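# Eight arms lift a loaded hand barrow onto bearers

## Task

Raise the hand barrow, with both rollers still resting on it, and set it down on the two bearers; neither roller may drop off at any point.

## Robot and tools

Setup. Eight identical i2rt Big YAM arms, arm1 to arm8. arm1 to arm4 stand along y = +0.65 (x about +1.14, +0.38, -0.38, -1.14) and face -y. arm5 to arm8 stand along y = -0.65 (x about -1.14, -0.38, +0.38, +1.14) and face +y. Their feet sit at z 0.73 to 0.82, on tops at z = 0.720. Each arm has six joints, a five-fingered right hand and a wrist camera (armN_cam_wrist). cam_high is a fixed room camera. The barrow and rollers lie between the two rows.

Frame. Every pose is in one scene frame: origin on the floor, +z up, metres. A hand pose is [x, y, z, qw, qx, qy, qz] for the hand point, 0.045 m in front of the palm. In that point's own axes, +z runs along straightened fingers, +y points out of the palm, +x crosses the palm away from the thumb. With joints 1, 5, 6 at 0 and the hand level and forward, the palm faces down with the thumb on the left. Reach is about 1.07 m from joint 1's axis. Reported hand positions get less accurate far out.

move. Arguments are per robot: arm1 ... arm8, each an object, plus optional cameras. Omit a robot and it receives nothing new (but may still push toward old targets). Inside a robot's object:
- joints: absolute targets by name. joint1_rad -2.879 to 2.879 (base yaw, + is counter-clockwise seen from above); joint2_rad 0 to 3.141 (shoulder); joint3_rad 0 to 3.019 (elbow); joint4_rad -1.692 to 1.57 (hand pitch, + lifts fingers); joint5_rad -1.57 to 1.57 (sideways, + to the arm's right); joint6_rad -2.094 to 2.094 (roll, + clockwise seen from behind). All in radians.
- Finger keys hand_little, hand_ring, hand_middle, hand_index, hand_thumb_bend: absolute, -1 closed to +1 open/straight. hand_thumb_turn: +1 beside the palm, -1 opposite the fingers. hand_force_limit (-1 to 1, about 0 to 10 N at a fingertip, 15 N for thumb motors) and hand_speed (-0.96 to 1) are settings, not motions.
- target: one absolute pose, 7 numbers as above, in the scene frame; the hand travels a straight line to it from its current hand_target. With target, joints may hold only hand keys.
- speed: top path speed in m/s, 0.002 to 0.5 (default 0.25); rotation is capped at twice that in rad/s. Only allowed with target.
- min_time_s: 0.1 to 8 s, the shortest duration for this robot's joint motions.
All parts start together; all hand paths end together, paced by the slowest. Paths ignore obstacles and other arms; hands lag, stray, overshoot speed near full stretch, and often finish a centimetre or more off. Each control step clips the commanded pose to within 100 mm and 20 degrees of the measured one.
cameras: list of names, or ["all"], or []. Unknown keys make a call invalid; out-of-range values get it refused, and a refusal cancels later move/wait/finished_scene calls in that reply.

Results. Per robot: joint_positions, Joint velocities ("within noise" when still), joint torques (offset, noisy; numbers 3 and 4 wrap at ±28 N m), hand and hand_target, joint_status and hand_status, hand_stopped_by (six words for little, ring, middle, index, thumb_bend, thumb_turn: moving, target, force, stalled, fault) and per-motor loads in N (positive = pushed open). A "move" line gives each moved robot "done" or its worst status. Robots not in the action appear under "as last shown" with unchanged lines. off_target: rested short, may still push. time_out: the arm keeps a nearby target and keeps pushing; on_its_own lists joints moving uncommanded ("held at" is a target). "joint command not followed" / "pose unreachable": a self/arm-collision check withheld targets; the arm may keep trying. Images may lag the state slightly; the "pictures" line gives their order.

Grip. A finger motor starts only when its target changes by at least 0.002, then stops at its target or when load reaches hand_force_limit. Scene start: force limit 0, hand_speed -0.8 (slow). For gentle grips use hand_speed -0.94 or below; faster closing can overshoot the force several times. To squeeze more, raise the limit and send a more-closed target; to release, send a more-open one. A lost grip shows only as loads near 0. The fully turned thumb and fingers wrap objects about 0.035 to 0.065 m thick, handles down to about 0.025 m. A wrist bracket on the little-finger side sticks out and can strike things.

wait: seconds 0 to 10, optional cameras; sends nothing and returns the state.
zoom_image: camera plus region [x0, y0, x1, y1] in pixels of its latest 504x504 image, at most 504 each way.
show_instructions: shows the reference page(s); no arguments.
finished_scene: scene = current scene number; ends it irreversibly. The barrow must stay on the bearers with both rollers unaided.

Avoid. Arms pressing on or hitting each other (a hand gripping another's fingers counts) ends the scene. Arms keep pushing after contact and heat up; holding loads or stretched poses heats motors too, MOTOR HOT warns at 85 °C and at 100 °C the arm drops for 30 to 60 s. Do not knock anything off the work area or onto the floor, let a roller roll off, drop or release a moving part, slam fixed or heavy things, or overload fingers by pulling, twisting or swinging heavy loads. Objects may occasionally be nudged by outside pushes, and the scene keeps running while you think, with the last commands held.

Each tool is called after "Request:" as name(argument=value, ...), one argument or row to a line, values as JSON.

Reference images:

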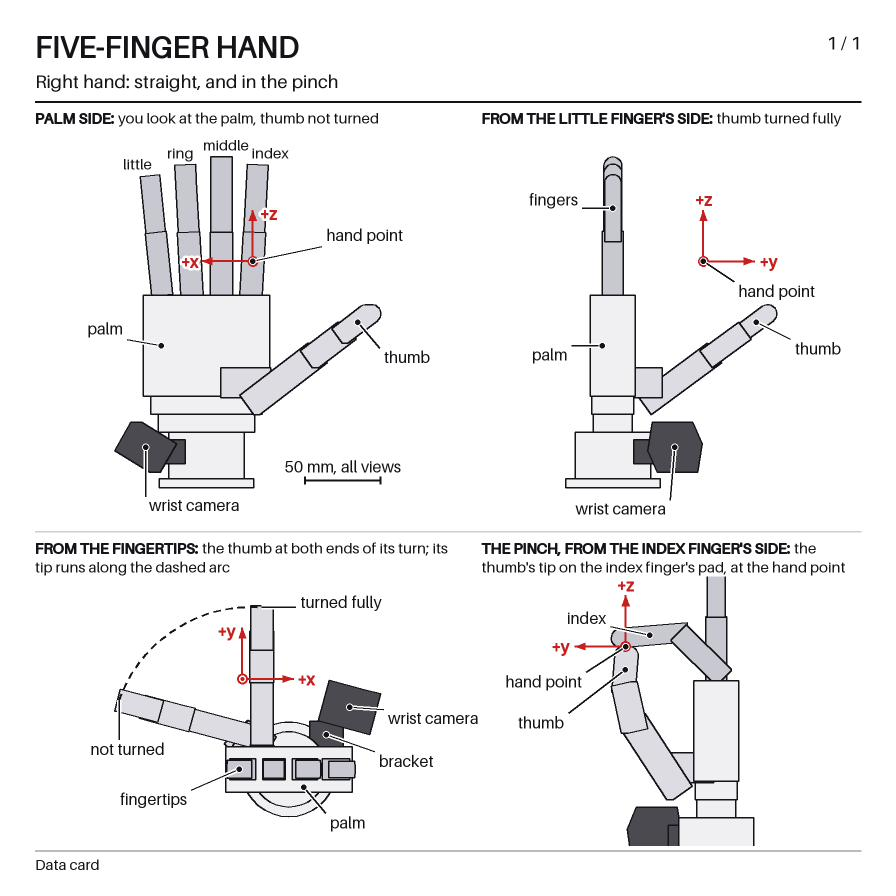

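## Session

Request:
move(
)

Scene clock: 0.00 s.
Joint torques (N m): no reading
Heat: arm1: hottest joint3_rad 39 °C; arm2: hottest joint3_rad 43 °C; arm3: hottest joint3_rad 40 °C; arm4: hottest joint3_rad 34 °C; arm5: hottest joint3_rad 32 °C; arm6: hottest joint3_rad 35 °C; arm7: hottest joint3_rad 42 °C; arm8: hottest joint3_rad 35 °C.
Joint velocities: within noise
arm1.joint_positions: joint1_rad=+0.367 joint2_rad=+0.598 joint3_rad=+1.317 joint4_rad=-1.477 joint5_rad=-0.124 joint6_rad=-1.052 hand_little=+1.000 hand_ring=+1.000 hand_middle=+1.000 hand_index=+1.000 hand_thumb_turn=+1.000 hand_thumb_bend=+1.000 hand_force_limit=+0.000 hand_speed=-0.800
arm1.joint_status: not commanded
arm1.hand_stopped_by: target,target,target,target,target,target
arm1.little_load_n: 0.0
arm1.ring_load_n: 0.0
arm1.middle_load_n: 0.0
arm1.index_load_n: 0.0
arm1.thumb_bend_load_n: 0.0
arm1.thumb_turn_load_n: 0.0
arm1.hand: x=+1.1970 y=+0.4637 z=+1.1745 quat_wxyz=(+0.077, +0.617, -0.679, +0.391) (m; scene frame)
arm1.hand_target: x=+1.1970 y=+0.4636 z=+1.1836 quat_wxyz=(+0.080, +0.614, -0.675, +0.401) (m; scene frame)
arm1.hand_status: not commanded
arm2.joint_positions: joint1_rad=+0.404 joint2_rad=+0.621 joint3_rad=+1.418 joint4_rad=-1.277 joint5_rad=+0.275 joint6_rad=-1.282 hand_little=+1.000 hand_ring=+1.000 hand_middle=+1.000 hand_index=+1.000 hand_thumb_turn=+1.000 hand_thumb_bend=+1.000 hand_force_limit=+0.000 hand_speed=-0.800
arm2.joint_status: not commanded
arm2.hand_stopped_by: target,target,target,target,target,target
arm2.little_load_n: 0.0
arm2.ring_load_n: 0.0
arm2.middle_load_n: 0.0
arm2.index_load_n: 0.0
arm2.thumb_bend_load_n: 0.0
arm2.thumb_turn_load_n: 0.0
arm2.hand: x=+0.3881 y=+0.4181 z=+1.3404 quat_wxyz=(+0.324, +0.597, -0.603, +0.418) (m; scene frame)
arm2.hand_target: x=+0.3876 y=+0.4197 z=+1.3532 quat_wxyz=(+0.328, +0.590, -0.599, +0.430) (m; scene frame)
arm2.hand_status: not commanded
arm3.joint_positions: joint1_rad=+0.413 joint2_rad=+0.639 joint3_rad=+1.340 joint4_rad=-1.438 joint5_rad=-0.236 joint6_rad=-1.036 hand_little=+1.000 hand_ring=+1.000 hand_middle=+1.000 hand_index=+1.000 hand_thumb_turn=+1.000 hand_thumb_bend=+1.000 hand_force_limit=+0.000 hand_speed=-0.800
arm3.joint_status: not commanded
arm3.hand_stopped_by: target,target,target,target,target,target
arm3.little_load_n: 0.0
arm3.ring_load_n: 0.0
arm3.middle_load_n: 0.0
arm3.index_load_n: 0.0
arm3.thumb_bend_load_n: 0.0
arm3.thumb_turn_load_n: 0.0
arm3.hand: x=-0.2707 y=+0.4617 z=+1.1641 quat_wxyz=(+0.014, +0.657, -0.633, +0.410) (m; scene frame)
arm3.hand_target: x=-0.2702 y=+0.4611 z=+1.1770 quat_wxyz=(+0.019, +0.654, -0.627, +0.423) (m; scene frame)
arm3.hand_status: not commanded
arm4.joint_positions: joint1_rad=+0.289 joint2_rad=+0.631 joint3_rad=+1.376 joint4_rad=-1.448 joint5_rad=+0.285 joint6_rad=-1.274 hand_little=+1.000 hand_ring=+1.000 hand_middle=+1.000 hand_index=+1.000 hand_thumb_turn=+1.000 hand_thumb_bend=+1.000 hand_force_limit=+0.000 hand_speed=-0.800
arm4.joint_status: not commanded
arm4.hand_stopped_by: target,target,target,target,target,target
arm4.little_load_n: 0.0
arm4.ring_load_n: 0.0
arm4.middle_load_n: 0.0
arm4.index_load_n: 0.0
arm4.thumb_bend_load_n: 0.0
arm4.thumb_turn_load_n: 0.0
arm4.hand: x=-1.1680 y=+0.4312 z=+1.2177 quat_wxyz=(+0.311, +0.600, -0.670, +0.306) (m; scene frame)
arm4.hand_target: x=-1.1679 y=+0.4314 z=+1.2289 quat_wxyz=(+0.316, +0.594, -0.667, +0.318) (m; scene frame)
arm4.hand_status: not commanded
arm5.joint_positions: joint1_rad=-0.242 joint2_rad=+0.616 joint3_rad=+1.351 joint4_rad=-1.154 joint5_rad=+0.149 joint6_rad=-1.388 hand_little=+1.000 hand_ring=+1.000 hand_middle=+1.000 hand_index=+1.000 hand_thumb_turn=+1.000 hand_thumb_bend=+1.000 hand_force_limit=+0.000 hand_speed=-0.800
arm5.joint_status: not commanded
arm5.hand_stopped_by: target,target,target,target,target,target
arm5.little_load_n: 0.0
arm5.ring_load_n: 0.0
arm5.middle_load_n: 0.0
arm5.index_load_n: 0.0
arm5.thumb_bend_load_n: 0.0
arm5.thumb_turn_load_n: 0.0
arm5.hand: x=-1.0027 y=-0.4186 z=+1.2679 quat_wxyz=(-0.343, +0.716, +0.433, +0.427) (m; scene frame)
arm5.hand_target: x=-1.0030 y=-0.4208 z=+1.2793 quat_wxyz=(-0.351, +0.711, +0.428, +0.434) (m; scene frame)
arm5.hand_status: not commanded
arm6.joint_positions: joint1_rad=+0.391 joint2_rad=+0.619 joint3_rad=+1.406 joint4_rad=-1.368 joint5_rad=+0.296 joint6_rad=-1.414 hand_little=+1.000 hand_ring=+1.000 hand_middle=+1.000 hand_index=+1.000 hand_thumb_turn=+1.000 hand_thumb_bend=+1.000 hand_force_limit=+0.000 hand_speed=-0.800
arm6.joint_status: not commanded
arm6.hand_stopped_by: target,target,target,target,target,target
arm6.little_load_n: 0.0
arm6.ring_load_n: 0.0
arm6.middle_load_n: 0.0
arm6.index_load_n: 0.0
arm6.thumb_bend_load_n: 0.0
arm6.thumb_turn_load_n: 0.0
arm6.hand: x=-0.3513 y=-0.4121 z=+1.3015 quat_wxyz=(-0.334, +0.612, +0.627, +0.348) (m; scene frame)
arm6.hand_target: x=-0.3509 y=-0.4131 z=+1.3135 quat_wxyz=(-0.345, +0.609, +0.620, +0.354) (m; scene frame)
arm6.hand_status: not commanded
arm7.joint_positions: joint1_rad=-0.162 joint2_rad=+0.639 joint3_rad=+1.388 joint4_rad=-1.253 joint5_rad=+0.120 joint6_rad=-0.972 hand_little=+1.000 hand_ring=+1.000 hand_middle=+1.000 hand_index=+1.000 hand_thumb_turn=+1.000 hand_thumb_bend=+1.000 hand_force_limit=+0.000 hand_speed=-0.800
arm7.joint_status: not commanded
arm7.hand_stopped_by: target,target,target,target,target,target
arm7.little_load_n: 0.0
arm7.ring_load_n: 0.0
arm7.middle_load_n: 0.0
arm7.index_load_n: 0.0
arm7.thumb_bend_load_n: 0.0
arm7.thumb_turn_load_n: 0.0
arm7.hand: x=+0.4677 y=-0.4158 z=+1.2634 quat_wxyz=(-0.392, +0.805, +0.311, +0.318) (m; scene frame)
arm7.hand_target: x=+0.4675 y=-0.4165 z=+1.2759 quat_wxyz=(-0.403, +0.799, +0.308, +0.324) (m; scene frame)
arm7.hand_status: not commanded
arm8.joint_positions: joint1_rad=+0.078 joint2_rad=+0.611 joint3_rad=+1.346 joint4_rad=-1.505 joint5_rad=-0.199 joint6_rad=-0.960 hand_little=+1.000 hand_ring=+1.000 hand_middle=+1.000 hand_index=+1.000 hand_thumb_turn=+1.000 hand_thumb_bend=+1.000 hand_force_limit=+0.000 hand_speed=-0.800
arm8.joint_status: not commanded
arm8.hand_stopped_by: target,target,target,target,target,target
arm8.little_load_n: 0.0
arm8.ring_load_n: 0.0
arm8.middle_load_n: 0.0
arm8.index_load_n: 0.0
arm8.thumb_bend_load_n: 0.0
arm8.thumb_turn_load_n: 0.0
arm8.hand: x=+1.1106 y=-0.4578 z=+1.1585 quat_wxyz=(-0.391, +0.765, +0.507, +0.072) (m; scene frame)
arm8.hand_target: x=+1.1105 y=-0.4573 z=+1.1692 quat_wxyz=(-0.403, +0.760, +0.505, +0.077) (m; scene frame)
arm8.hand_status: not commanded
pictures: arm1_cam_wrist, arm2_cam_wrist, arm3_cam_wrist, arm4_cam_wrist, arm5_cam_wrist, arm6_cam_wrist, arm7_cam_wrist, arm8_cam_wrist, cam_high

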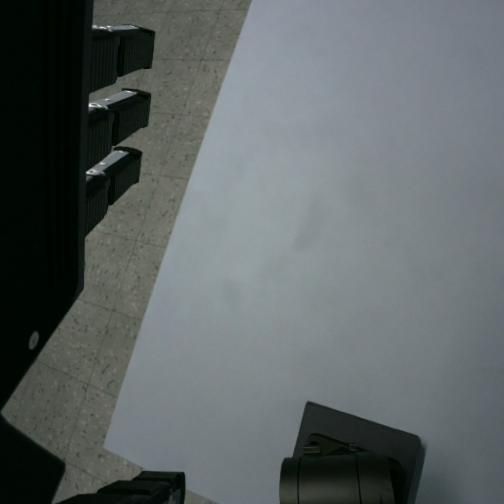

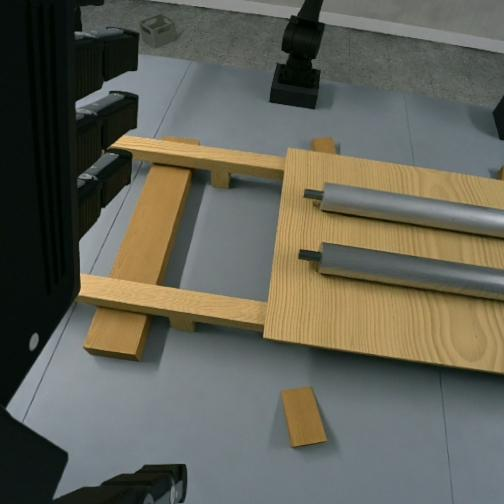

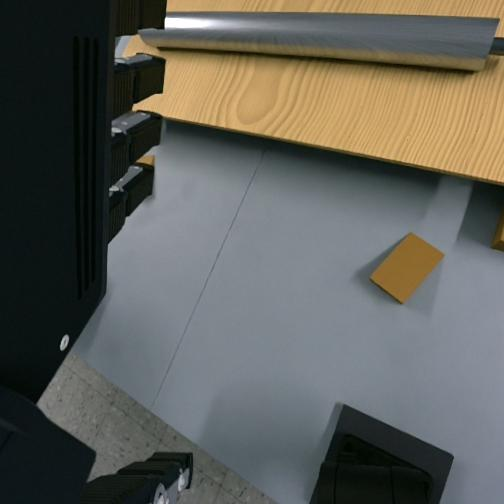

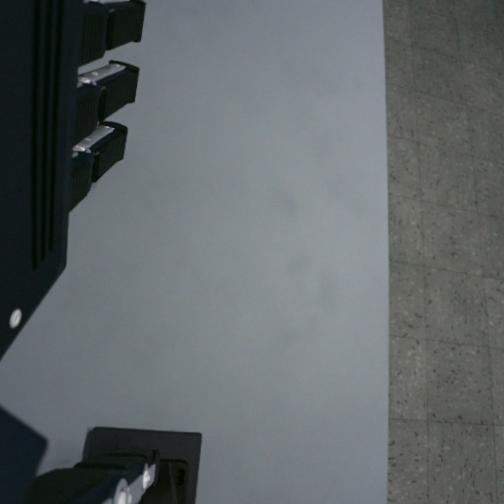

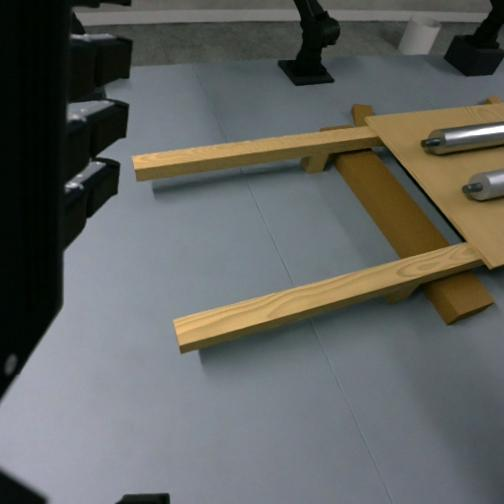

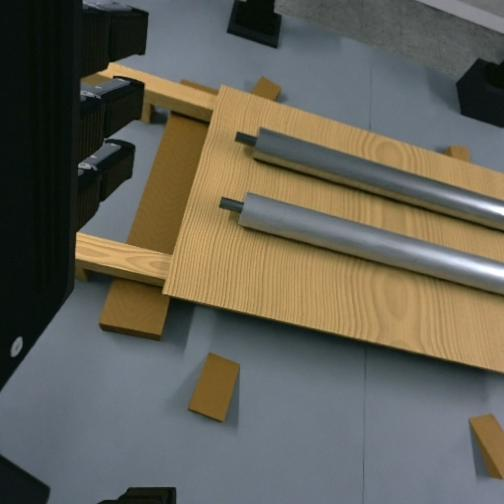

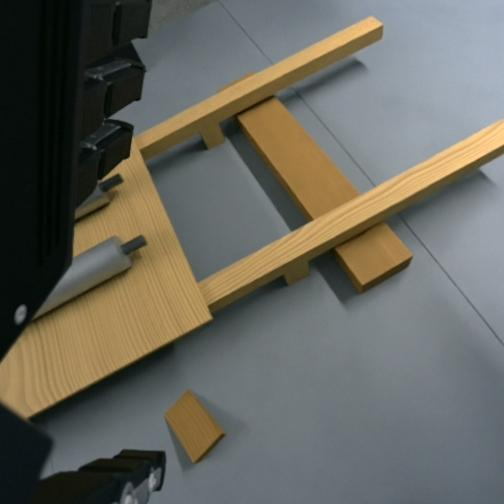

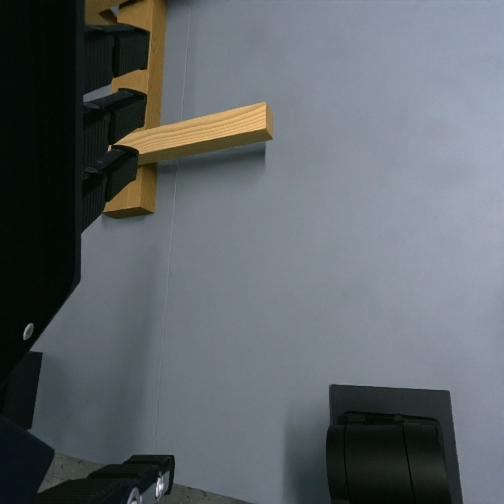

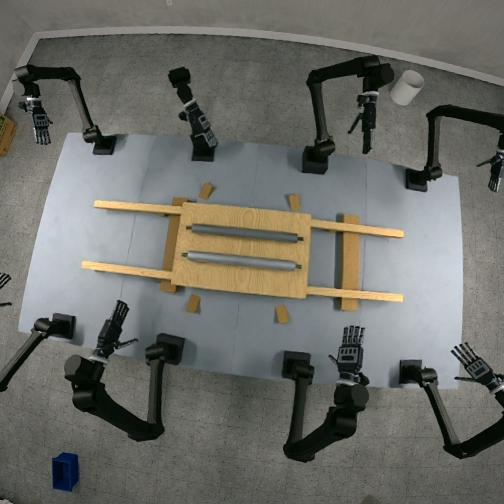

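Request:
zoom_image(
  camera="cam_high",
  region=[75, 190, 205, 300],
)

Request:
zoom_image(
  camera="cam_high",
  region=[285, 200, 415, 320],
)

Request:
zoom_image(
  camera="cam_high",
  region=[170, 195, 320, 305],
)

Scaled by 3.877 from the camera's 504x504 image, which has a finer 720x720 frame.

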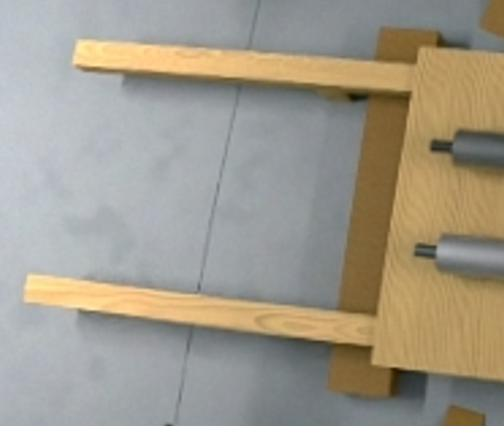

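Scaled by 3.877 from the camera's 504x504 image, which has a finer 720x720 frame.

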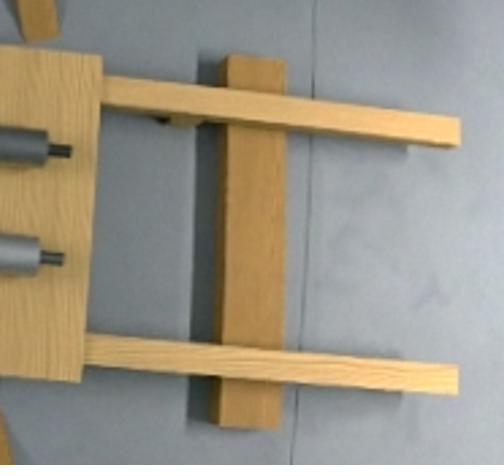

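Scaled by 3.360 from the camera's 504x504 image, which has a finer 720x720 frame.

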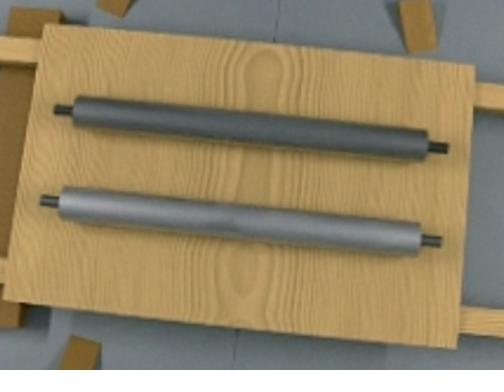

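Request:
move(
  arm1={"target":[0.865,0.183,0.935,0.0042,-0.0102,0.9239,-0.3827],"speed":0.28,"joints":{"hand_thumb_turn":-1,"hand_speed":-0.3}},
  arm2={"target":[0.271,0.044,1.0,0.0042,-0.0102,0.9239,-0.3827],"speed":0.28,"joints":{"hand_thumb_turn":-1,"hand_speed":-0.3}},
  arm3={"target":[-0.231,0.036,1.005,0.0042,-0.0102,0.9239,-0.3827],"speed":0.28,"joints":{"hand_thumb_turn":-1,"hand_speed":-0.3}},
  arm4={"target":[-0.921,0.154,0.92,0.0042,-0.0102,0.9239,-0.3827],"speed":0.28,"joints":{"hand_thumb_turn":-1,"hand_speed":-0.3}},
  arm5={"target":[-0.9145,-0.1986,0.94,0.3827,-0.9239,-0.0102,0.0042],"speed":0.28,"joints":{"hand_thumb_turn":-1,"hand_speed":-0.3}},
  arm6={"target":[-0.1056,-0.068,0.994,0.3827,-0.9239,-0.0102,0.0042],"speed":0.28,"joints":{"hand_thumb_turn":-1,"hand_speed":-0.3}},
  arm7={"target":[0.0634,-0.06,0.998,0.3827,-0.9239,-0.0102,0.0042],"speed":0.28,"joints":{"hand_thumb_turn":-1,"hand_speed":-0.3}},
  arm8={"target":[0.867,-0.1608,0.936,0.3827,-0.9239,-0.0102,0.0042],"speed":0.28,"joints":{"hand_thumb_turn":-1,"hand_speed":-0.3}},
  cameras=["all"],
)

Scene clock: 190.47 s.
Joint torques (N m): arm1=[-0.21 -9.29 12.59 1.61 -0.07 0.23] | arm2=[0.09 -10.4 12.93 1.84 -0.19 0.23] | arm3=[-1.73 -15.21 16.38 1.06 0.21 0.14] | arm4=[2.14 -11.52 8.69 2.1 0.2 0.23] | arm5=[-0.62 -11.16 10.58 2.21 -0.29 0.09] | arm6=[-1.08 -12.16 15.25 1.43 -0.42 0.06] | arm7=[2.32 -17.2 13.85 1.99 0.16 0.14] | arm8=[1.14 -10.17 14.54 1.88 0.41 0.13]
Heat: arm1: hottest joint3_rad 49 °C; arm2: hottest joint3_rad 52 °C; arm3: hottest joint3_rad 52 °C; arm4: hottest joint3_rad 43 °C; arm5: hottest joint3_rad 40 °C; arm6: hottest joint3_rad 43 °C; arm7: hottest joint3_rad 51 °C; arm8: hottest joint3_rad 46 °C.
move: arm1 off_target; arm2 off_target; arm3 off_target; arm4 off_target; arm5 off_target; arm6 off_target; arm7 off_target; arm8 off_target
Joint velocities: within noise
arm1.joint_positions: joint1_rad=-0.686 joint2_rad=+1.494 joint3_rad=+1.223 joint4_rad=-0.697 joint5_rad=-0.485 joint6_rad=-0.564 hand_little=+1.000 hand_ring=+1.000 hand_middle=+1.000 hand_index=+1.000 hand_thumb_turn=-1.000 hand_thumb_bend=+1.000 hand_force_limit=+0.000 hand_speed=-0.300
arm1.joint_status: all done
arm1.hand_stopped_by: target,target,target,target,target,target
arm1.little_load_n: 0.0
arm1.ring_load_n: 0.5
arm1.middle_load_n: 0.0
arm1.index_load_n: 0.0
arm1.thumb_bend_load_n: 0.0
arm1.thumb_turn_load_n: 0.0
arm1.hand: x=+0.8819 y=+0.1962 z=+0.9170 quat_wxyz=(-0.019, +0.016, -0.930, +0.367) (m; scene frame)
arm1.hand_target: x=+0.8657 y=+0.1840 z=+0.9354 quat_wxyz=(-0.004, +0.010, -0.924, +0.383) (m; scene frame)
arm1.hand_status: off_target (0.028 m and 2.7 deg from the pose sent, 0.496 m and 77.0 deg at the start)
arm2.joint_positions: joint1_rad=-0.296 joint2_rad=+1.637 joint3_rad=+1.338 joint4_rad=-0.584 joint5_rad=-0.216 joint6_rad=-0.220 hand_little=+1.000 hand_ring=+1.000 hand_middle=+1.000 hand_index=+1.000 hand_thumb_turn=-1.000 hand_thumb_bend=+1.000 hand_force_limit=+0.000 hand_speed=-0.300
arm2.joint_status: all done
arm2.hand_stopped_by: target,target,target,target,target,target
arm2.little_load_n: 0.0
arm2.ring_load_n: 0.0
arm2.middle_load_n: 0.0
arm2.index_load_n: 0.0
arm2.thumb_bend_load_n: 0.0
arm2.thumb_turn_load_n: 0.0
arm2.hand: x=+0.2823 y=+0.0679 z=+0.9687 quat_wxyz=(-0.011, +0.019, -0.936, +0.352) (m; scene frame)
arm2.hand_target: x=+0.2713 y=+0.0464 z=+1.0006 quat_wxyz=(-0.004, +0.010, -0.924, +0.383) (m; scene frame)
arm2.hand_status: off_target (0.041 m and 4.0 deg from the pose sent, 0.519 m and 87.6 deg at the start)
arm3.joint_positions: joint1_rad=+0.167 joint2_rad=+1.573 joint3_rad=+1.509 joint4_rad=-0.777 joint5_rad=+0.119 joint6_rad=+0.134 hand_little=+1.000 hand_ring=+1.000 hand_middle=+1.000 hand_index=+1.000 hand_thumb_turn=-1.000 hand_thumb_bend=+1.000 hand_force_limit=+0.000 hand_speed=-0.300
arm3.joint_status: all done
arm3.hand_stopped_by: target,target,target,target,target,target
arm3.little_load_n: 0.0
arm3.ring_load_n: 0.0
arm3.middle_load_n: 0.0
arm3.index_load_n: 0.0
arm3.thumb_bend_load_n: 0.0
arm3.thumb_turn_load_n: 0.0
arm3.hand: x=-0.2318 y=+0.0546 z=+0.9742 quat_wxyz=(+0.000, +0.020, -0.933, +0.358) (m; scene frame)
arm3.hand_target: x=-0.2313 y=+0.0379 z=+1.0052 quat_wxyz=(-0.004, +0.010, -0.924, +0.383) (m; scene frame)
arm3.hand_status: off_target (0.036 m and 3.3 deg from the pose sent, 0.456 m and 83.1 deg at the start)
arm4.joint_positions: joint1_rad=+0.381 joint2_rad=+1.385 joint3_rad=+1.104 joint4_rad=-0.570 joint5_rad=+0.270 joint6_rad=+0.282 hand_little=+1.000 hand_ring=+1.000 hand_middle=+1.000 hand_index=+1.000 hand_thumb_turn=-1.000 hand_thumb_bend=+1.000 hand_force_limit=+0.000 hand_speed=-0.300
arm4.joint_status: all done
arm4.hand_stopped_by: target,target,target,target,target,target
arm4.little_load_n: 0.0
arm4.ring_load_n: 0.0
arm4.middle_load_n: 0.0
arm4.index_load_n: 0.0
arm4.thumb_bend_load_n: 0.0
arm4.thumb_turn_load_n: 0.0
arm4.hand: x=-0.9337 y=+0.1584 z=+0.9133 quat_wxyz=(+0.007, +0.012, -0.929, +0.371) (m; scene frame)
arm4.hand_target: x=-0.9212 y=+0.1543 z=+0.9202 quat_wxyz=(-0.004, +0.010, -0.924, +0.383) (m; scene frame)
arm4.hand_status: off_target (0.015 m and 1.9 deg from the pose sent, 0.476 m and 84.3 deg at the start)
arm5.joint_positions: joint1_rad=-0.646 joint2_rad=+1.382 joint3_rad=+1.145 joint4_rad=-0.680 joint5_rad=-0.419 joint6_rad=-0.502 hand_little=+1.000 hand_ring=+1.000 hand_middle=+1.000 hand_index=+1.000 hand_thumb_turn=-1.000 hand_thumb_bend=+1.000 hand_force_limit=+0.000 hand_speed=-0.300
arm5.joint_status: all done
arm5.hand_stopped_by: target,target,target,target,target,target
arm5.little_load_n: 0.0
arm5.ring_load_n: 0.0
arm5.middle_load_n: 0.0
arm5.index_load_n: 0.0
arm5.thumb_bend_load_n: 0.0
arm5.thumb_turn_load_n: 0.0
arm5.hand: x=-0.9252 y=-0.2027 z=+0.9350 quat_wxyz=(-0.374, +0.927, +0.020, -0.009) (m; scene frame)
arm5.hand_target: x=-0.9145 y=-0.1988 z=+0.9400 quat_wxyz=(-0.383, +0.924, +0.010, -0.004) (m; scene frame)
arm5.hand_status: off_target (0.012 m and 1.6 deg from the pose sent, 0.405 m and 74.7 deg at the start)
arm6.joint_positions: joint1_rad=-0.520 joint2_rad=+1.714 joint3_rad=+1.523 joint4_rad=-0.727 joint5_rad=-0.414 joint6_rad=-0.456 hand_little=+1.000 hand_ring=+1.000 hand_middle=+1.000 hand_index=+1.000 hand_thumb_turn=-1.000 hand_thumb_bend=+1.000 hand_force_limit=+0.000 hand_speed=-0.300
arm6.joint_status: all done
arm6.hand_stopped_by: target,target,target,target,target,target
arm6.little_load_n: 0.0
arm6.ring_load_n: 0.0
arm6.middle_load_n: 0.5
arm6.index_load_n: 0.0
arm6.thumb_bend_load_n: 0.0
arm6.thumb_turn_load_n: 0.0
arm6.hand: x=-0.1190 y=-0.0835 z=+0.9703 quat_wxyz=(-0.363, +0.932, +0.013, -0.016) (m; scene frame)
arm6.hand_target: x=-0.1064 y=-0.0694 z=+0.9942 quat_wxyz=(-0.383, +0.924, +0.010, -0.004) (m; scene frame)
arm6.hand_status: off_target (0.031 m and 2.8 deg from the pose sent, 0.523 m and 91.4 deg at the start)
arm7.joint_positions: joint1_rad=+0.514 joint2_rad=+1.673 joint3_rad=+1.530 joint4_rad=-0.757 joint5_rad=+0.342 joint6_rad=+0.345 hand_little=+1.000 hand_ring=+1.000 hand_middle=+1.000 hand_index=+1.000 hand_thumb_turn=-1.000 hand_thumb_bend=+1.000 hand_force_limit=+0.000 hand_speed=-0.300
arm7.joint_status: all done
arm7.hand_stopped_by: target,target,target,target,target,target
arm7.little_load_n: 0.0
arm7.ring_load_n: 0.0
arm7.middle_load_n: 0.0
arm7.index_load_n: 0.0
arm7.thumb_bend_load_n: 0.0
arm7.thumb_turn_load_n: 0.0
arm7.hand: x=+0.0801 y=-0.0784 z=+0.9674 quat_wxyz=(-0.355, +0.935, +0.021, +0.015) (m; scene frame)
arm7.hand_target: x=+0.0643 y=-0.0621 z=+0.9985 quat_wxyz=(-0.383, +0.924, +0.010, -0.005) (m; scene frame)
arm7.hand_status: off_target (0.039 m and 4.2 deg from the pose sent, 0.600 m and 52.8 deg at the start)
arm8.joint_positions: joint1_rad=+0.501 joint2_rad=+1.401 joint3_rad=+1.172 joint4_rad=-0.679 joint5_rad=+0.368 joint6_rad=+0.387 hand_little=+1.000 hand_ring=+1.000 hand_middle=+1.000 hand_index=+1.000 hand_thumb_turn=-1.000 hand_thumb_bend=+1.000 hand_force_limit=+0.000 hand_speed=-0.300
arm8.joint_status: all done
arm8.hand_stopped_by: target,target,target,target,target,target
arm8.little_load_n: 0.0
arm8.ring_load_n: 0.0
arm8.middle_load_n: 0.0
arm8.index_load_n: 0.0
arm8.thumb_bend_load_n: 0.0
arm8.thumb_turn_load_n: 0.0
arm8.hand: x=+0.8825 y=-0.1786 z=+0.9160 quat_wxyz=(-0.363, +0.932, +0.016, +0.009) (m; scene frame)
arm8.hand_target: x=+0.8678 y=-0.1622 z=+0.9363 quat_wxyz=(-0.383, +0.924, +0.010, -0.004) (m; scene frame)
arm8.hand_status: off_target (0.031 m and 2.9 deg from the pose sent, 0.444 m and 61.1 deg at the start)
pictures: arm1_cam_wrist, arm2_cam_wrist, arm3_cam_wrist, arm4_cam_wrist, arm5_cam_wrist, arm6_cam_wrist, arm7_cam_wrist, arm8_cam_wrist, cam_high

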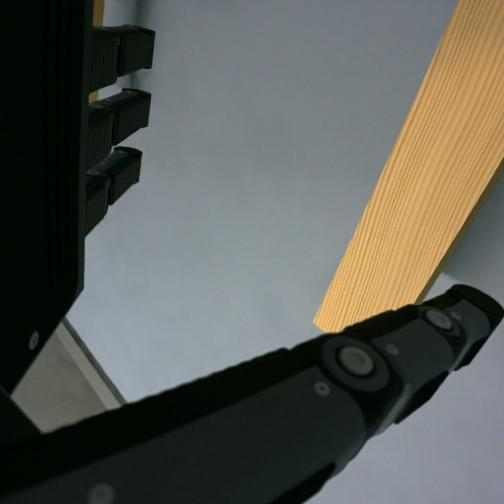

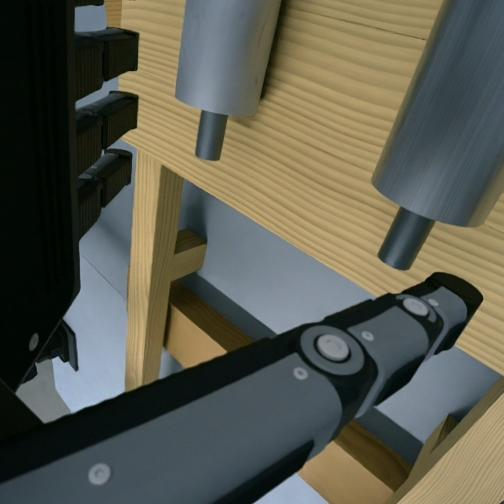

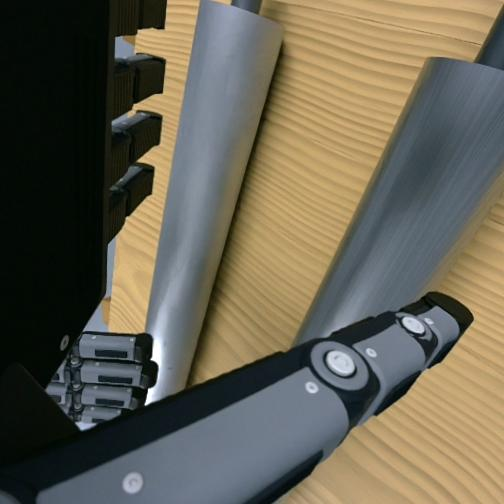

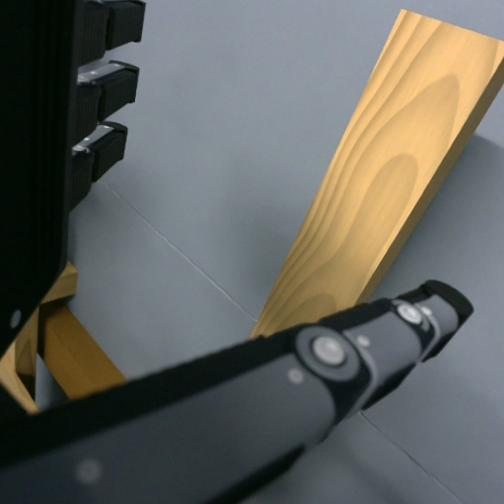

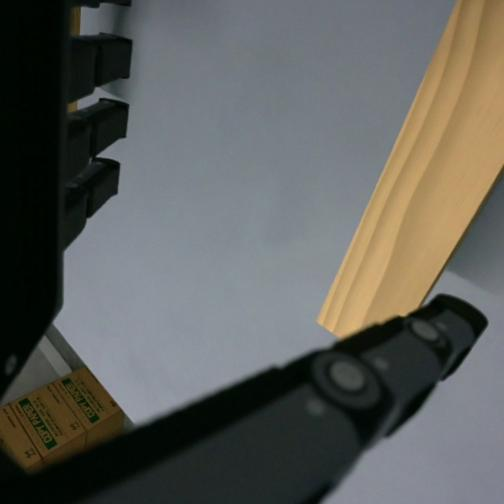

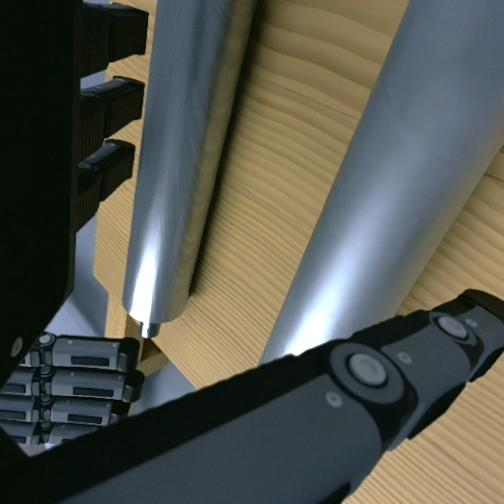

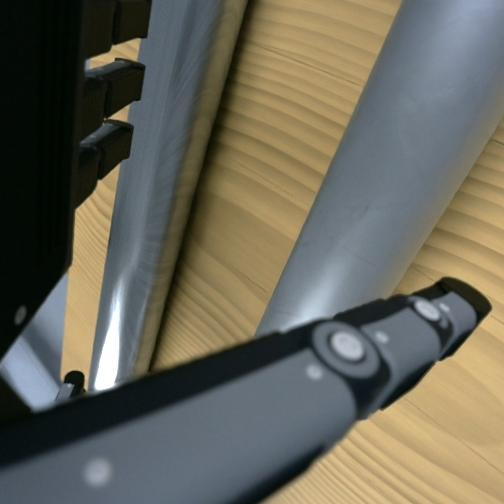

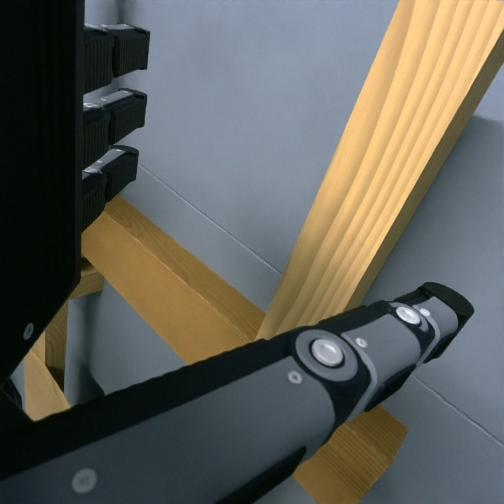

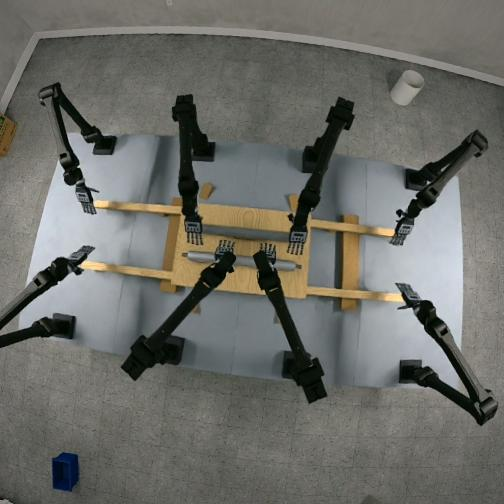

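Request:
move(
  arm1={"target":[0.8745,0.2075,0.835,0.0042,-0.0102,0.9239,-0.3827],"speed":0.12},
  arm2={"target":[0.271,0.071,0.935,0.0042,-0.0102,0.9239,-0.3827],"speed":0.12},
  arm3={"target":[-0.234,0.063,0.936,0.0042,-0.0102,0.9239,-0.3827],"speed":0.12},
  arm4={"target":[-0.92,0.1435,0.843,0.0042,-0.0102,0.9239,-0.3827],"speed":0.12},
  arm5={"target":[-0.924,-0.2215,0.845,0.3827,-0.9239,-0.0102,0.0042],"speed":0.12},
  arm6={"target":[-0.1115,-0.084,0.933,0.3827,-0.9239,-0.0102,0.0042],"speed":0.12},
  arm7={"target":[0.074,-0.077,0.936,0.3827,-0.9239,-0.0102,0.0042],"speed":0.12},
  arm8={"target":[0.874,-0.1635,0.84,0.3827,-0.9239,-0.0102,0.0042],"speed":0.12},
  cameras=["arm1_cam_wrist","arm2_cam_wrist","arm3_cam_wrist","arm4_cam_wrist","arm5_cam_wrist","arm6_cam_wrist","arm7_cam_wrist","arm8_cam_wrist"],
)

Scene clock: 316.17 s.
Joint torques (N m): arm1=[-0.73 -9.88 7.95 1.58 -0.43 -0.01] | arm2=[-0.21 -10.52 8.2 2.3 -0.25 0.14] | arm3=[-1.2 -16.79 10.15 1.98 0.23 0.13] | arm4=[1.08 -11.99 7.6 2.26 0.04 0.14] | arm5=[-0.79 -10.17 7.98 2.25 -0.29 -0.02] | arm6=[-1.32 -12.34 9.8 2.06 -0.46 0.01] | arm7=[2.49 -18.43 8.06 2.24 0.11 0.15] | arm8=[0.44 -10.75 9.48 2.06 0.15 0.07]
Heat: arm1: hottest joint3_rad 59 °C; arm2: hottest joint3_rad 63 °C; arm3: hottest joint3_rad 67 °C; arm4: hottest joint3_rad 43 °C; arm5: hottest joint3_rad 43 °C; arm6: hottest joint3_rad 51 °C; arm7: hottest joint3_rad 57 °C; arm8: hottest joint3_rad 59 °C.
move: arm1 done; arm2 done; arm3 off_target; arm4 done; arm5 off_target; arm6 done; arm7 done; arm8 done
Joint velocities: within noise
arm1.joint_positions: joint1_rad=-0.700 joint2_rad=+1.532 joint3_rad=+1.035 joint4_rad=-0.431 joint5_rad=-0.488 joint6_rad=-0.564 hand_little=+1.000 hand_ring=+1.000 hand_middle=+1.000 hand_index=+1.000 hand_thumb_turn=-1.000 hand_thumb_bend=+1.000 hand_force_limit=+0.000 hand_speed=-0.300
arm1.joint_status: not commanded
arm1.hand_stopped_by: target,target,target,target,target,target
arm1.little_load_n: 0.0
arm1.ring_load_n: 0.0
arm1.middle_load_n: -0.5
arm1.index_load_n: 0.0
arm1.thumb_bend_load_n: 0.0
arm1.thumb_turn_load_n: 0.0
arm1.hand: x=+0.8812 y=+0.2060 z=+0.8394 quat_wxyz=(-0.005, +0.015, -0.924, +0.382) (m; scene frame)
arm1.hand_target: x=+0.8746 y=+0.2077 z=+0.8350 quat_wxyz=(-0.004, +0.010, -0.924, +0.383) (m; scene frame)
arm1.hand_status: done (0.008 m and 0.6 deg from the pose sent, 0.083 m and 2.7 deg at the start)
arm2.joint_positions: joint1_rad=-0.304 joint2_rad=+1.637 joint3_rad=+1.215 joint4_rad=-0.415 joint5_rad=-0.223 joint6_rad=-0.220 hand_little=+1.000 hand_ring=+1.000 hand_middle=+1.000 hand_index=+1.000 hand_thumb_turn=-1.000 hand_thumb_bend=+1.000 hand_force_limit=+0.000 hand_speed=-0.300
arm2.joint_status: not commanded
arm2.hand_stopped_by: target,target,target,target,target,target
arm2.little_load_n: 0.0
arm2.ring_load_n: 0.0
arm2.middle_load_n: 0.0
arm2.index_load_n: 0.0
arm2.thumb_bend_load_n: 0.0
arm2.thumb_turn_load_n: 0.0
arm2.hand: x=+0.2795 y=+0.0735 z=+0.9309 quat_wxyz=(-0.007, +0.019, -0.927, +0.374) (m; scene frame)
arm2.hand_target: x=+0.2709 y=+0.0711 z=+0.9351 quat_wxyz=(-0.004, +0.010, -0.924, +0.383) (m; scene frame)
arm2.hand_status: done (0.010 m and 1.5 deg from the pose sent, 0.036 m and 4.0 deg at the start)
arm3.joint_positions: joint1_rad=+0.167 joint2_rad=+1.555 joint3_rad=+1.344 joint4_rad=-0.613 joint5_rad=+0.124 joint6_rad=+0.140 hand_little=+1.000 hand_ring=+1.000 hand_middle=+1.000 hand_index=+1.000 hand_thumb_turn=-1.000 hand_thumb_bend=+1.000 hand_force_limit=+0.000 hand_speed=-0.300
arm3.joint_status: not commanded
arm3.hand_stopped_by: target,target,target,target,target,target
arm3.little_load_n: 0.0
arm3.ring_load_n: 0.0
arm3.middle_load_n: 0.0
arm3.index_load_n: 0.0
arm3.thumb_bend_load_n: 0.0
arm3.thumb_turn_load_n: 0.0
arm3.hand: x=-0.2355 y=+0.0649 z=+0.9224 quat_wxyz=(+0.000, +0.016, -0.930, +0.366) (m; scene frame)
arm3.hand_target: x=-0.2339 y=+0.0631 z=+0.9360 quat_wxyz=(-0.004, +0.010, -0.924, +0.383) (m; scene frame)
arm3.hand_status: off_target (0.014 m and 2.2 deg from the pose sent, 0.039 m and 3.3 deg at the start)
arm4.joint_positions: joint1_rad=+0.381 joint2_rad=+1.488 joint3_rad=+1.003 joint4_rad=-0.357 joint5_rad=+0.270 joint6_rad=+0.283 hand_little=+1.000 hand_ring=+1.000 hand_middle=+1.000 hand_index=+1.000 hand_thumb_turn=-1.000 hand_thumb_bend=+1.000 hand_force_limit=+0.000 hand_speed=-0.300
arm4.joint_status: not commanded
arm4.hand_stopped_by: target,target,target,target,target,target
arm4.little_load_n: 0.0
arm4.ring_load_n: 0.0
arm4.middle_load_n: 0.0
arm4.index_load_n: 0.0
arm4.thumb_bend_load_n: 0.0
arm4.thumb_turn_load_n: 0.0
arm4.hand: x=-0.9295 y=+0.1466 z=+0.8411 quat_wxyz=(+0.005, +0.011, -0.927, +0.375) (m; scene frame)
arm4.hand_target: x=-0.9201 y=+0.1438 z=+0.8429 quat_wxyz=(-0.004, +0.010, -0.924, +0.382) (m; scene frame)
arm4.hand_status: done (0.010 m and 1.4 deg from the pose sent, 0.073 m and 2.0 deg at the start)
arm5.joint_positions: joint1_rad=-0.660 joint2_rad=+1.407 joint3_rad=+0.934 joint4_rad=-0.421 joint5_rad=-0.429 joint6_rad=-0.502 hand_little=+1.000 hand_ring=+1.000 hand_middle=+1.000 hand_index=+1.000 hand_thumb_turn=-1.000 hand_thumb_bend=+1.000 hand_force_limit=+0.000 hand_speed=-0.300
arm5.joint_status: not commanded
arm5.hand_stopped_by: target,target,target,target,target,target
arm5.little_load_n: 0.0
arm5.ring_load_n: 0.0
arm5.middle_load_n: 0.0
arm5.index_load_n: 0.0
arm5.thumb_bend_load_n: 0.0
arm5.thumb_turn_load_n: 0.0
arm5.hand: x=-0.9308 y=-0.2176 z=+0.8532 quat_wxyz=(-0.385, +0.923, +0.018, -0.005) (m; scene frame)
arm5.hand_target: x=-0.9242 y=-0.2216 z=+0.8452 quat_wxyz=(-0.383, +0.924, +0.010, -0.004) (m; scene frame)
arm5.hand_status: off_target (0.011 m and 0.9 deg from the pose sent, 0.092 m and 1.6 deg at the start)
arm6.joint_positions: joint1_rad=-0.522 joint2_rad=+1.714 joint3_rad=+1.415 joint4_rad=-0.581 joint5_rad=-0.417 joint6_rad=-0.455 hand_little=+1.000 hand_ring=+1.000 hand_middle=+1.000 hand_index=+1.000 hand_thumb_turn=-1.000 hand_thumb_bend=+1.000 hand_force_limit=+0.000 hand_speed=-0.300
arm6.joint_status: not commanded
arm6.hand_stopped_by: target,target,target,target,target,target
arm6.little_load_n: 0.0
arm6.ring_load_n: 0.0
arm6.middle_load_n: 0.0
arm6.index_load_n: 0.0
arm6.thumb_bend_load_n: 0.0
arm6.thumb_turn_load_n: 0.0
arm6.hand: x=-0.1187 y=-0.0852 z=+0.9346 quat_wxyz=(-0.378, +0.926, +0.016, -0.007) (m; scene frame)
arm6.hand_target: x=-0.1115 y=-0.0841 z=+0.9330 quat_wxyz=(-0.383, +0.924, +0.010, -0.004) (m; scene frame)
arm6.hand_status: done (0.007 m and 0.9 deg from the pose sent, 0.038 m and 2.8 deg at the start)
arm7.joint_positions: joint1_rad=+0.514 joint2_rad=+1.673 joint3_rad=+1.414 joint4_rad=-0.592 joint5_rad=+0.342 joint6_rad=+0.346 hand_little=+1.000 hand_ring=+1.000 hand_middle=+1.000 hand_index=+1.000 hand_thumb_turn=-1.000 hand_thumb_bend=+1.000 hand_force_limit=+0.000 hand_speed=-0.300
arm7.joint_status: not commanded
arm7.hand_stopped_by: target,target,target,target,target,target
arm7.little_load_n: 0.0
arm7.ring_load_n: 0.0
arm7.middle_load_n: 0.0
arm7.index_load_n: 0.0
arm7.thumb_bend_load_n: 0.0
arm7.thumb_turn_load_n: 0.0
arm7.hand: x=+0.0788 y=-0.0763 z=+0.9309 quat_wxyz=(-0.375, +0.927, +0.016, +0.004) (m; scene frame)
arm7.hand_target: x=+0.0739 y=-0.0771 z=+0.9360 quat_wxyz=(-0.382, +0.924, +0.010, -0.004) (m; scene frame)
arm7.hand_status: done (0.007 m and 1.5 deg from the pose sent, 0.032 m and 4.2 deg at the start)
arm8.joint_positions: joint1_rad=+0.501 joint2_rad=+1.473 joint3_rad=+1.030 joint4_rad=-0.416 joint5_rad=+0.367 joint6_rad=+0.388 hand_little=+1.000 hand_ring=+1.000 hand_middle=+1.000 hand_index=+1.000 hand_thumb_turn=-1.000 hand_thumb_bend=+1.000 hand_force_limit=+0.000 hand_speed=-0.300
arm8.joint_status: not commanded
arm8.hand_stopped_by: target,target,target,target,target,target
arm8.little_load_n: 0.0
arm8.ring_load_n: 0.0
arm8.middle_load_n: -0.5
arm8.index_load_n: 0.0
arm8.thumb_bend_load_n: 0.0
arm8.thumb_turn_load_n: 0.0
arm8.hand: x=+0.8757 y=-0.1684 z=+0.8443 quat_wxyz=(-0.382, +0.924, +0.011, -0.003) (m; scene frame)
arm8.hand_target: x=+0.8742 y=-0.1636 z=+0.8399 quat_wxyz=(-0.383, +0.924, +0.010, -0.004) (m; scene frame)
arm8.hand_status: done (0.007 m and 0.2 deg from the pose sent, 0.078 m and 2.9 deg at the start)
pictures: arm1_cam_wrist, arm2_cam_wrist, arm3_cam_wrist, arm4_cam_wrist, arm5_cam_wrist, arm6_cam_wrist, arm7_cam_wrist, arm8_cam_wrist

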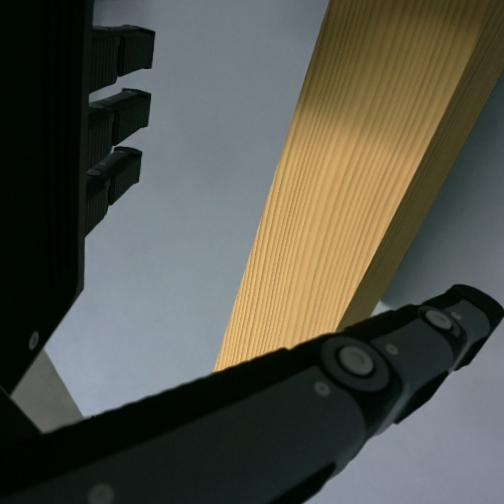

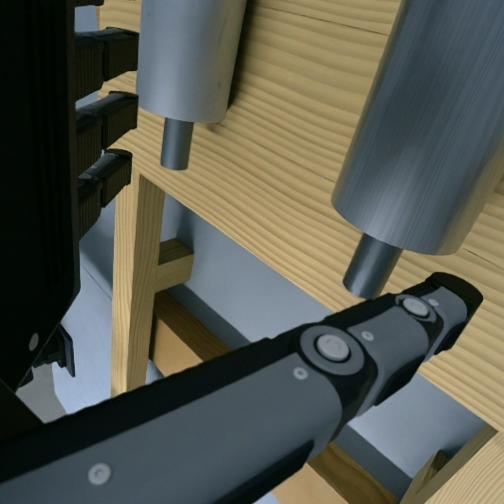

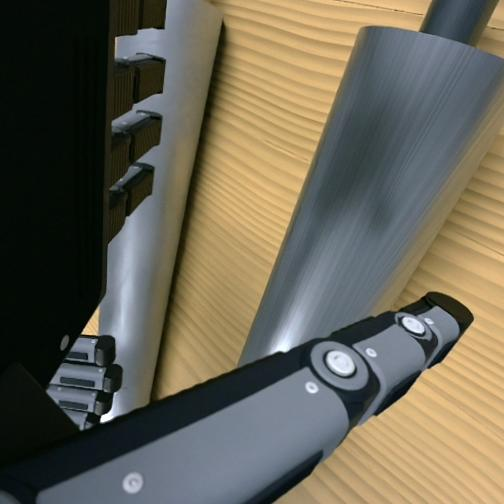

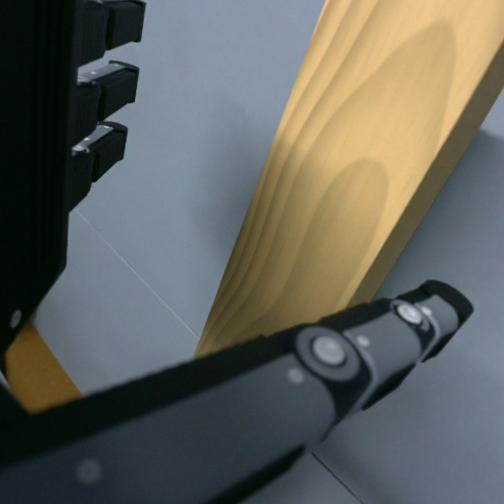

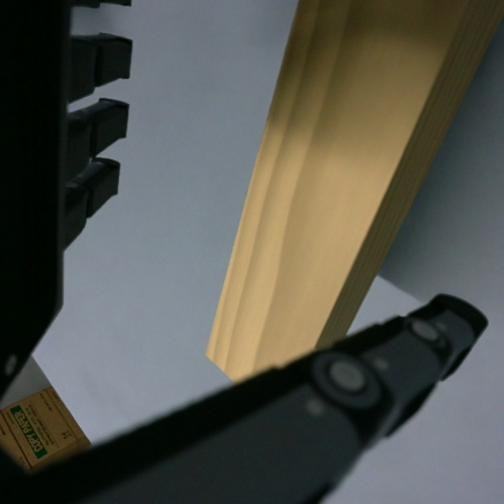

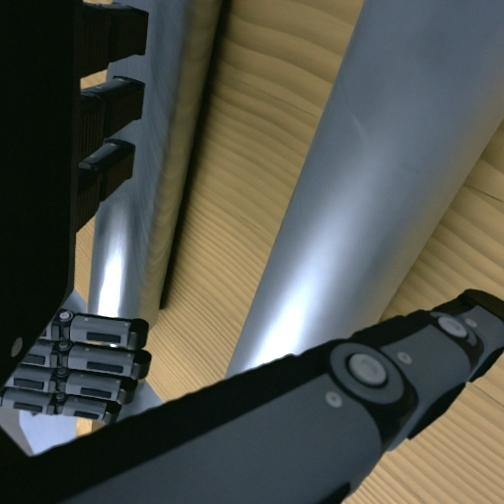

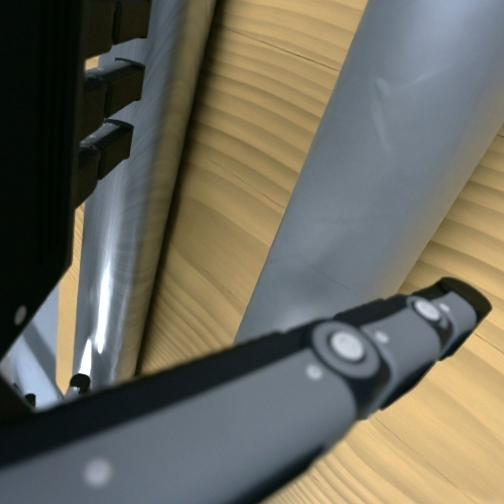

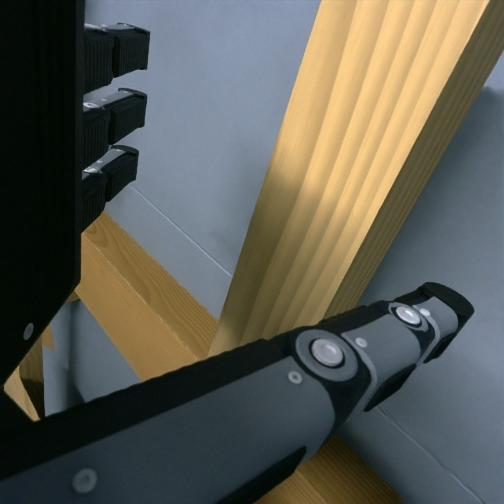

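Request:
zoom_image(
  camera="arm4_cam_wrist",
  region=[180, 100, 480, 400],
)

Request:
zoom_image(
  camera="arm2_cam_wrist",
  region=[204, 0, 504, 300],
)

Scaled by 1.680 from the camera's 504x504 image, which has a finer 720x720 frame.

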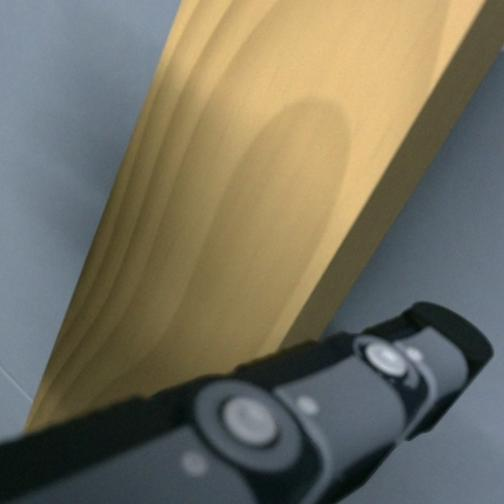

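Scaled by 1.680 from the camera's 504x504 image, which has a finer 720x720 frame.

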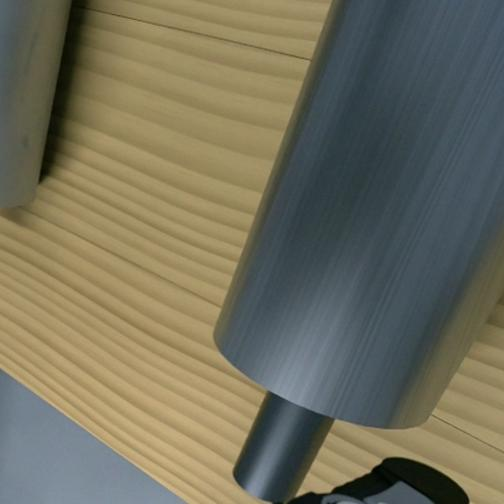

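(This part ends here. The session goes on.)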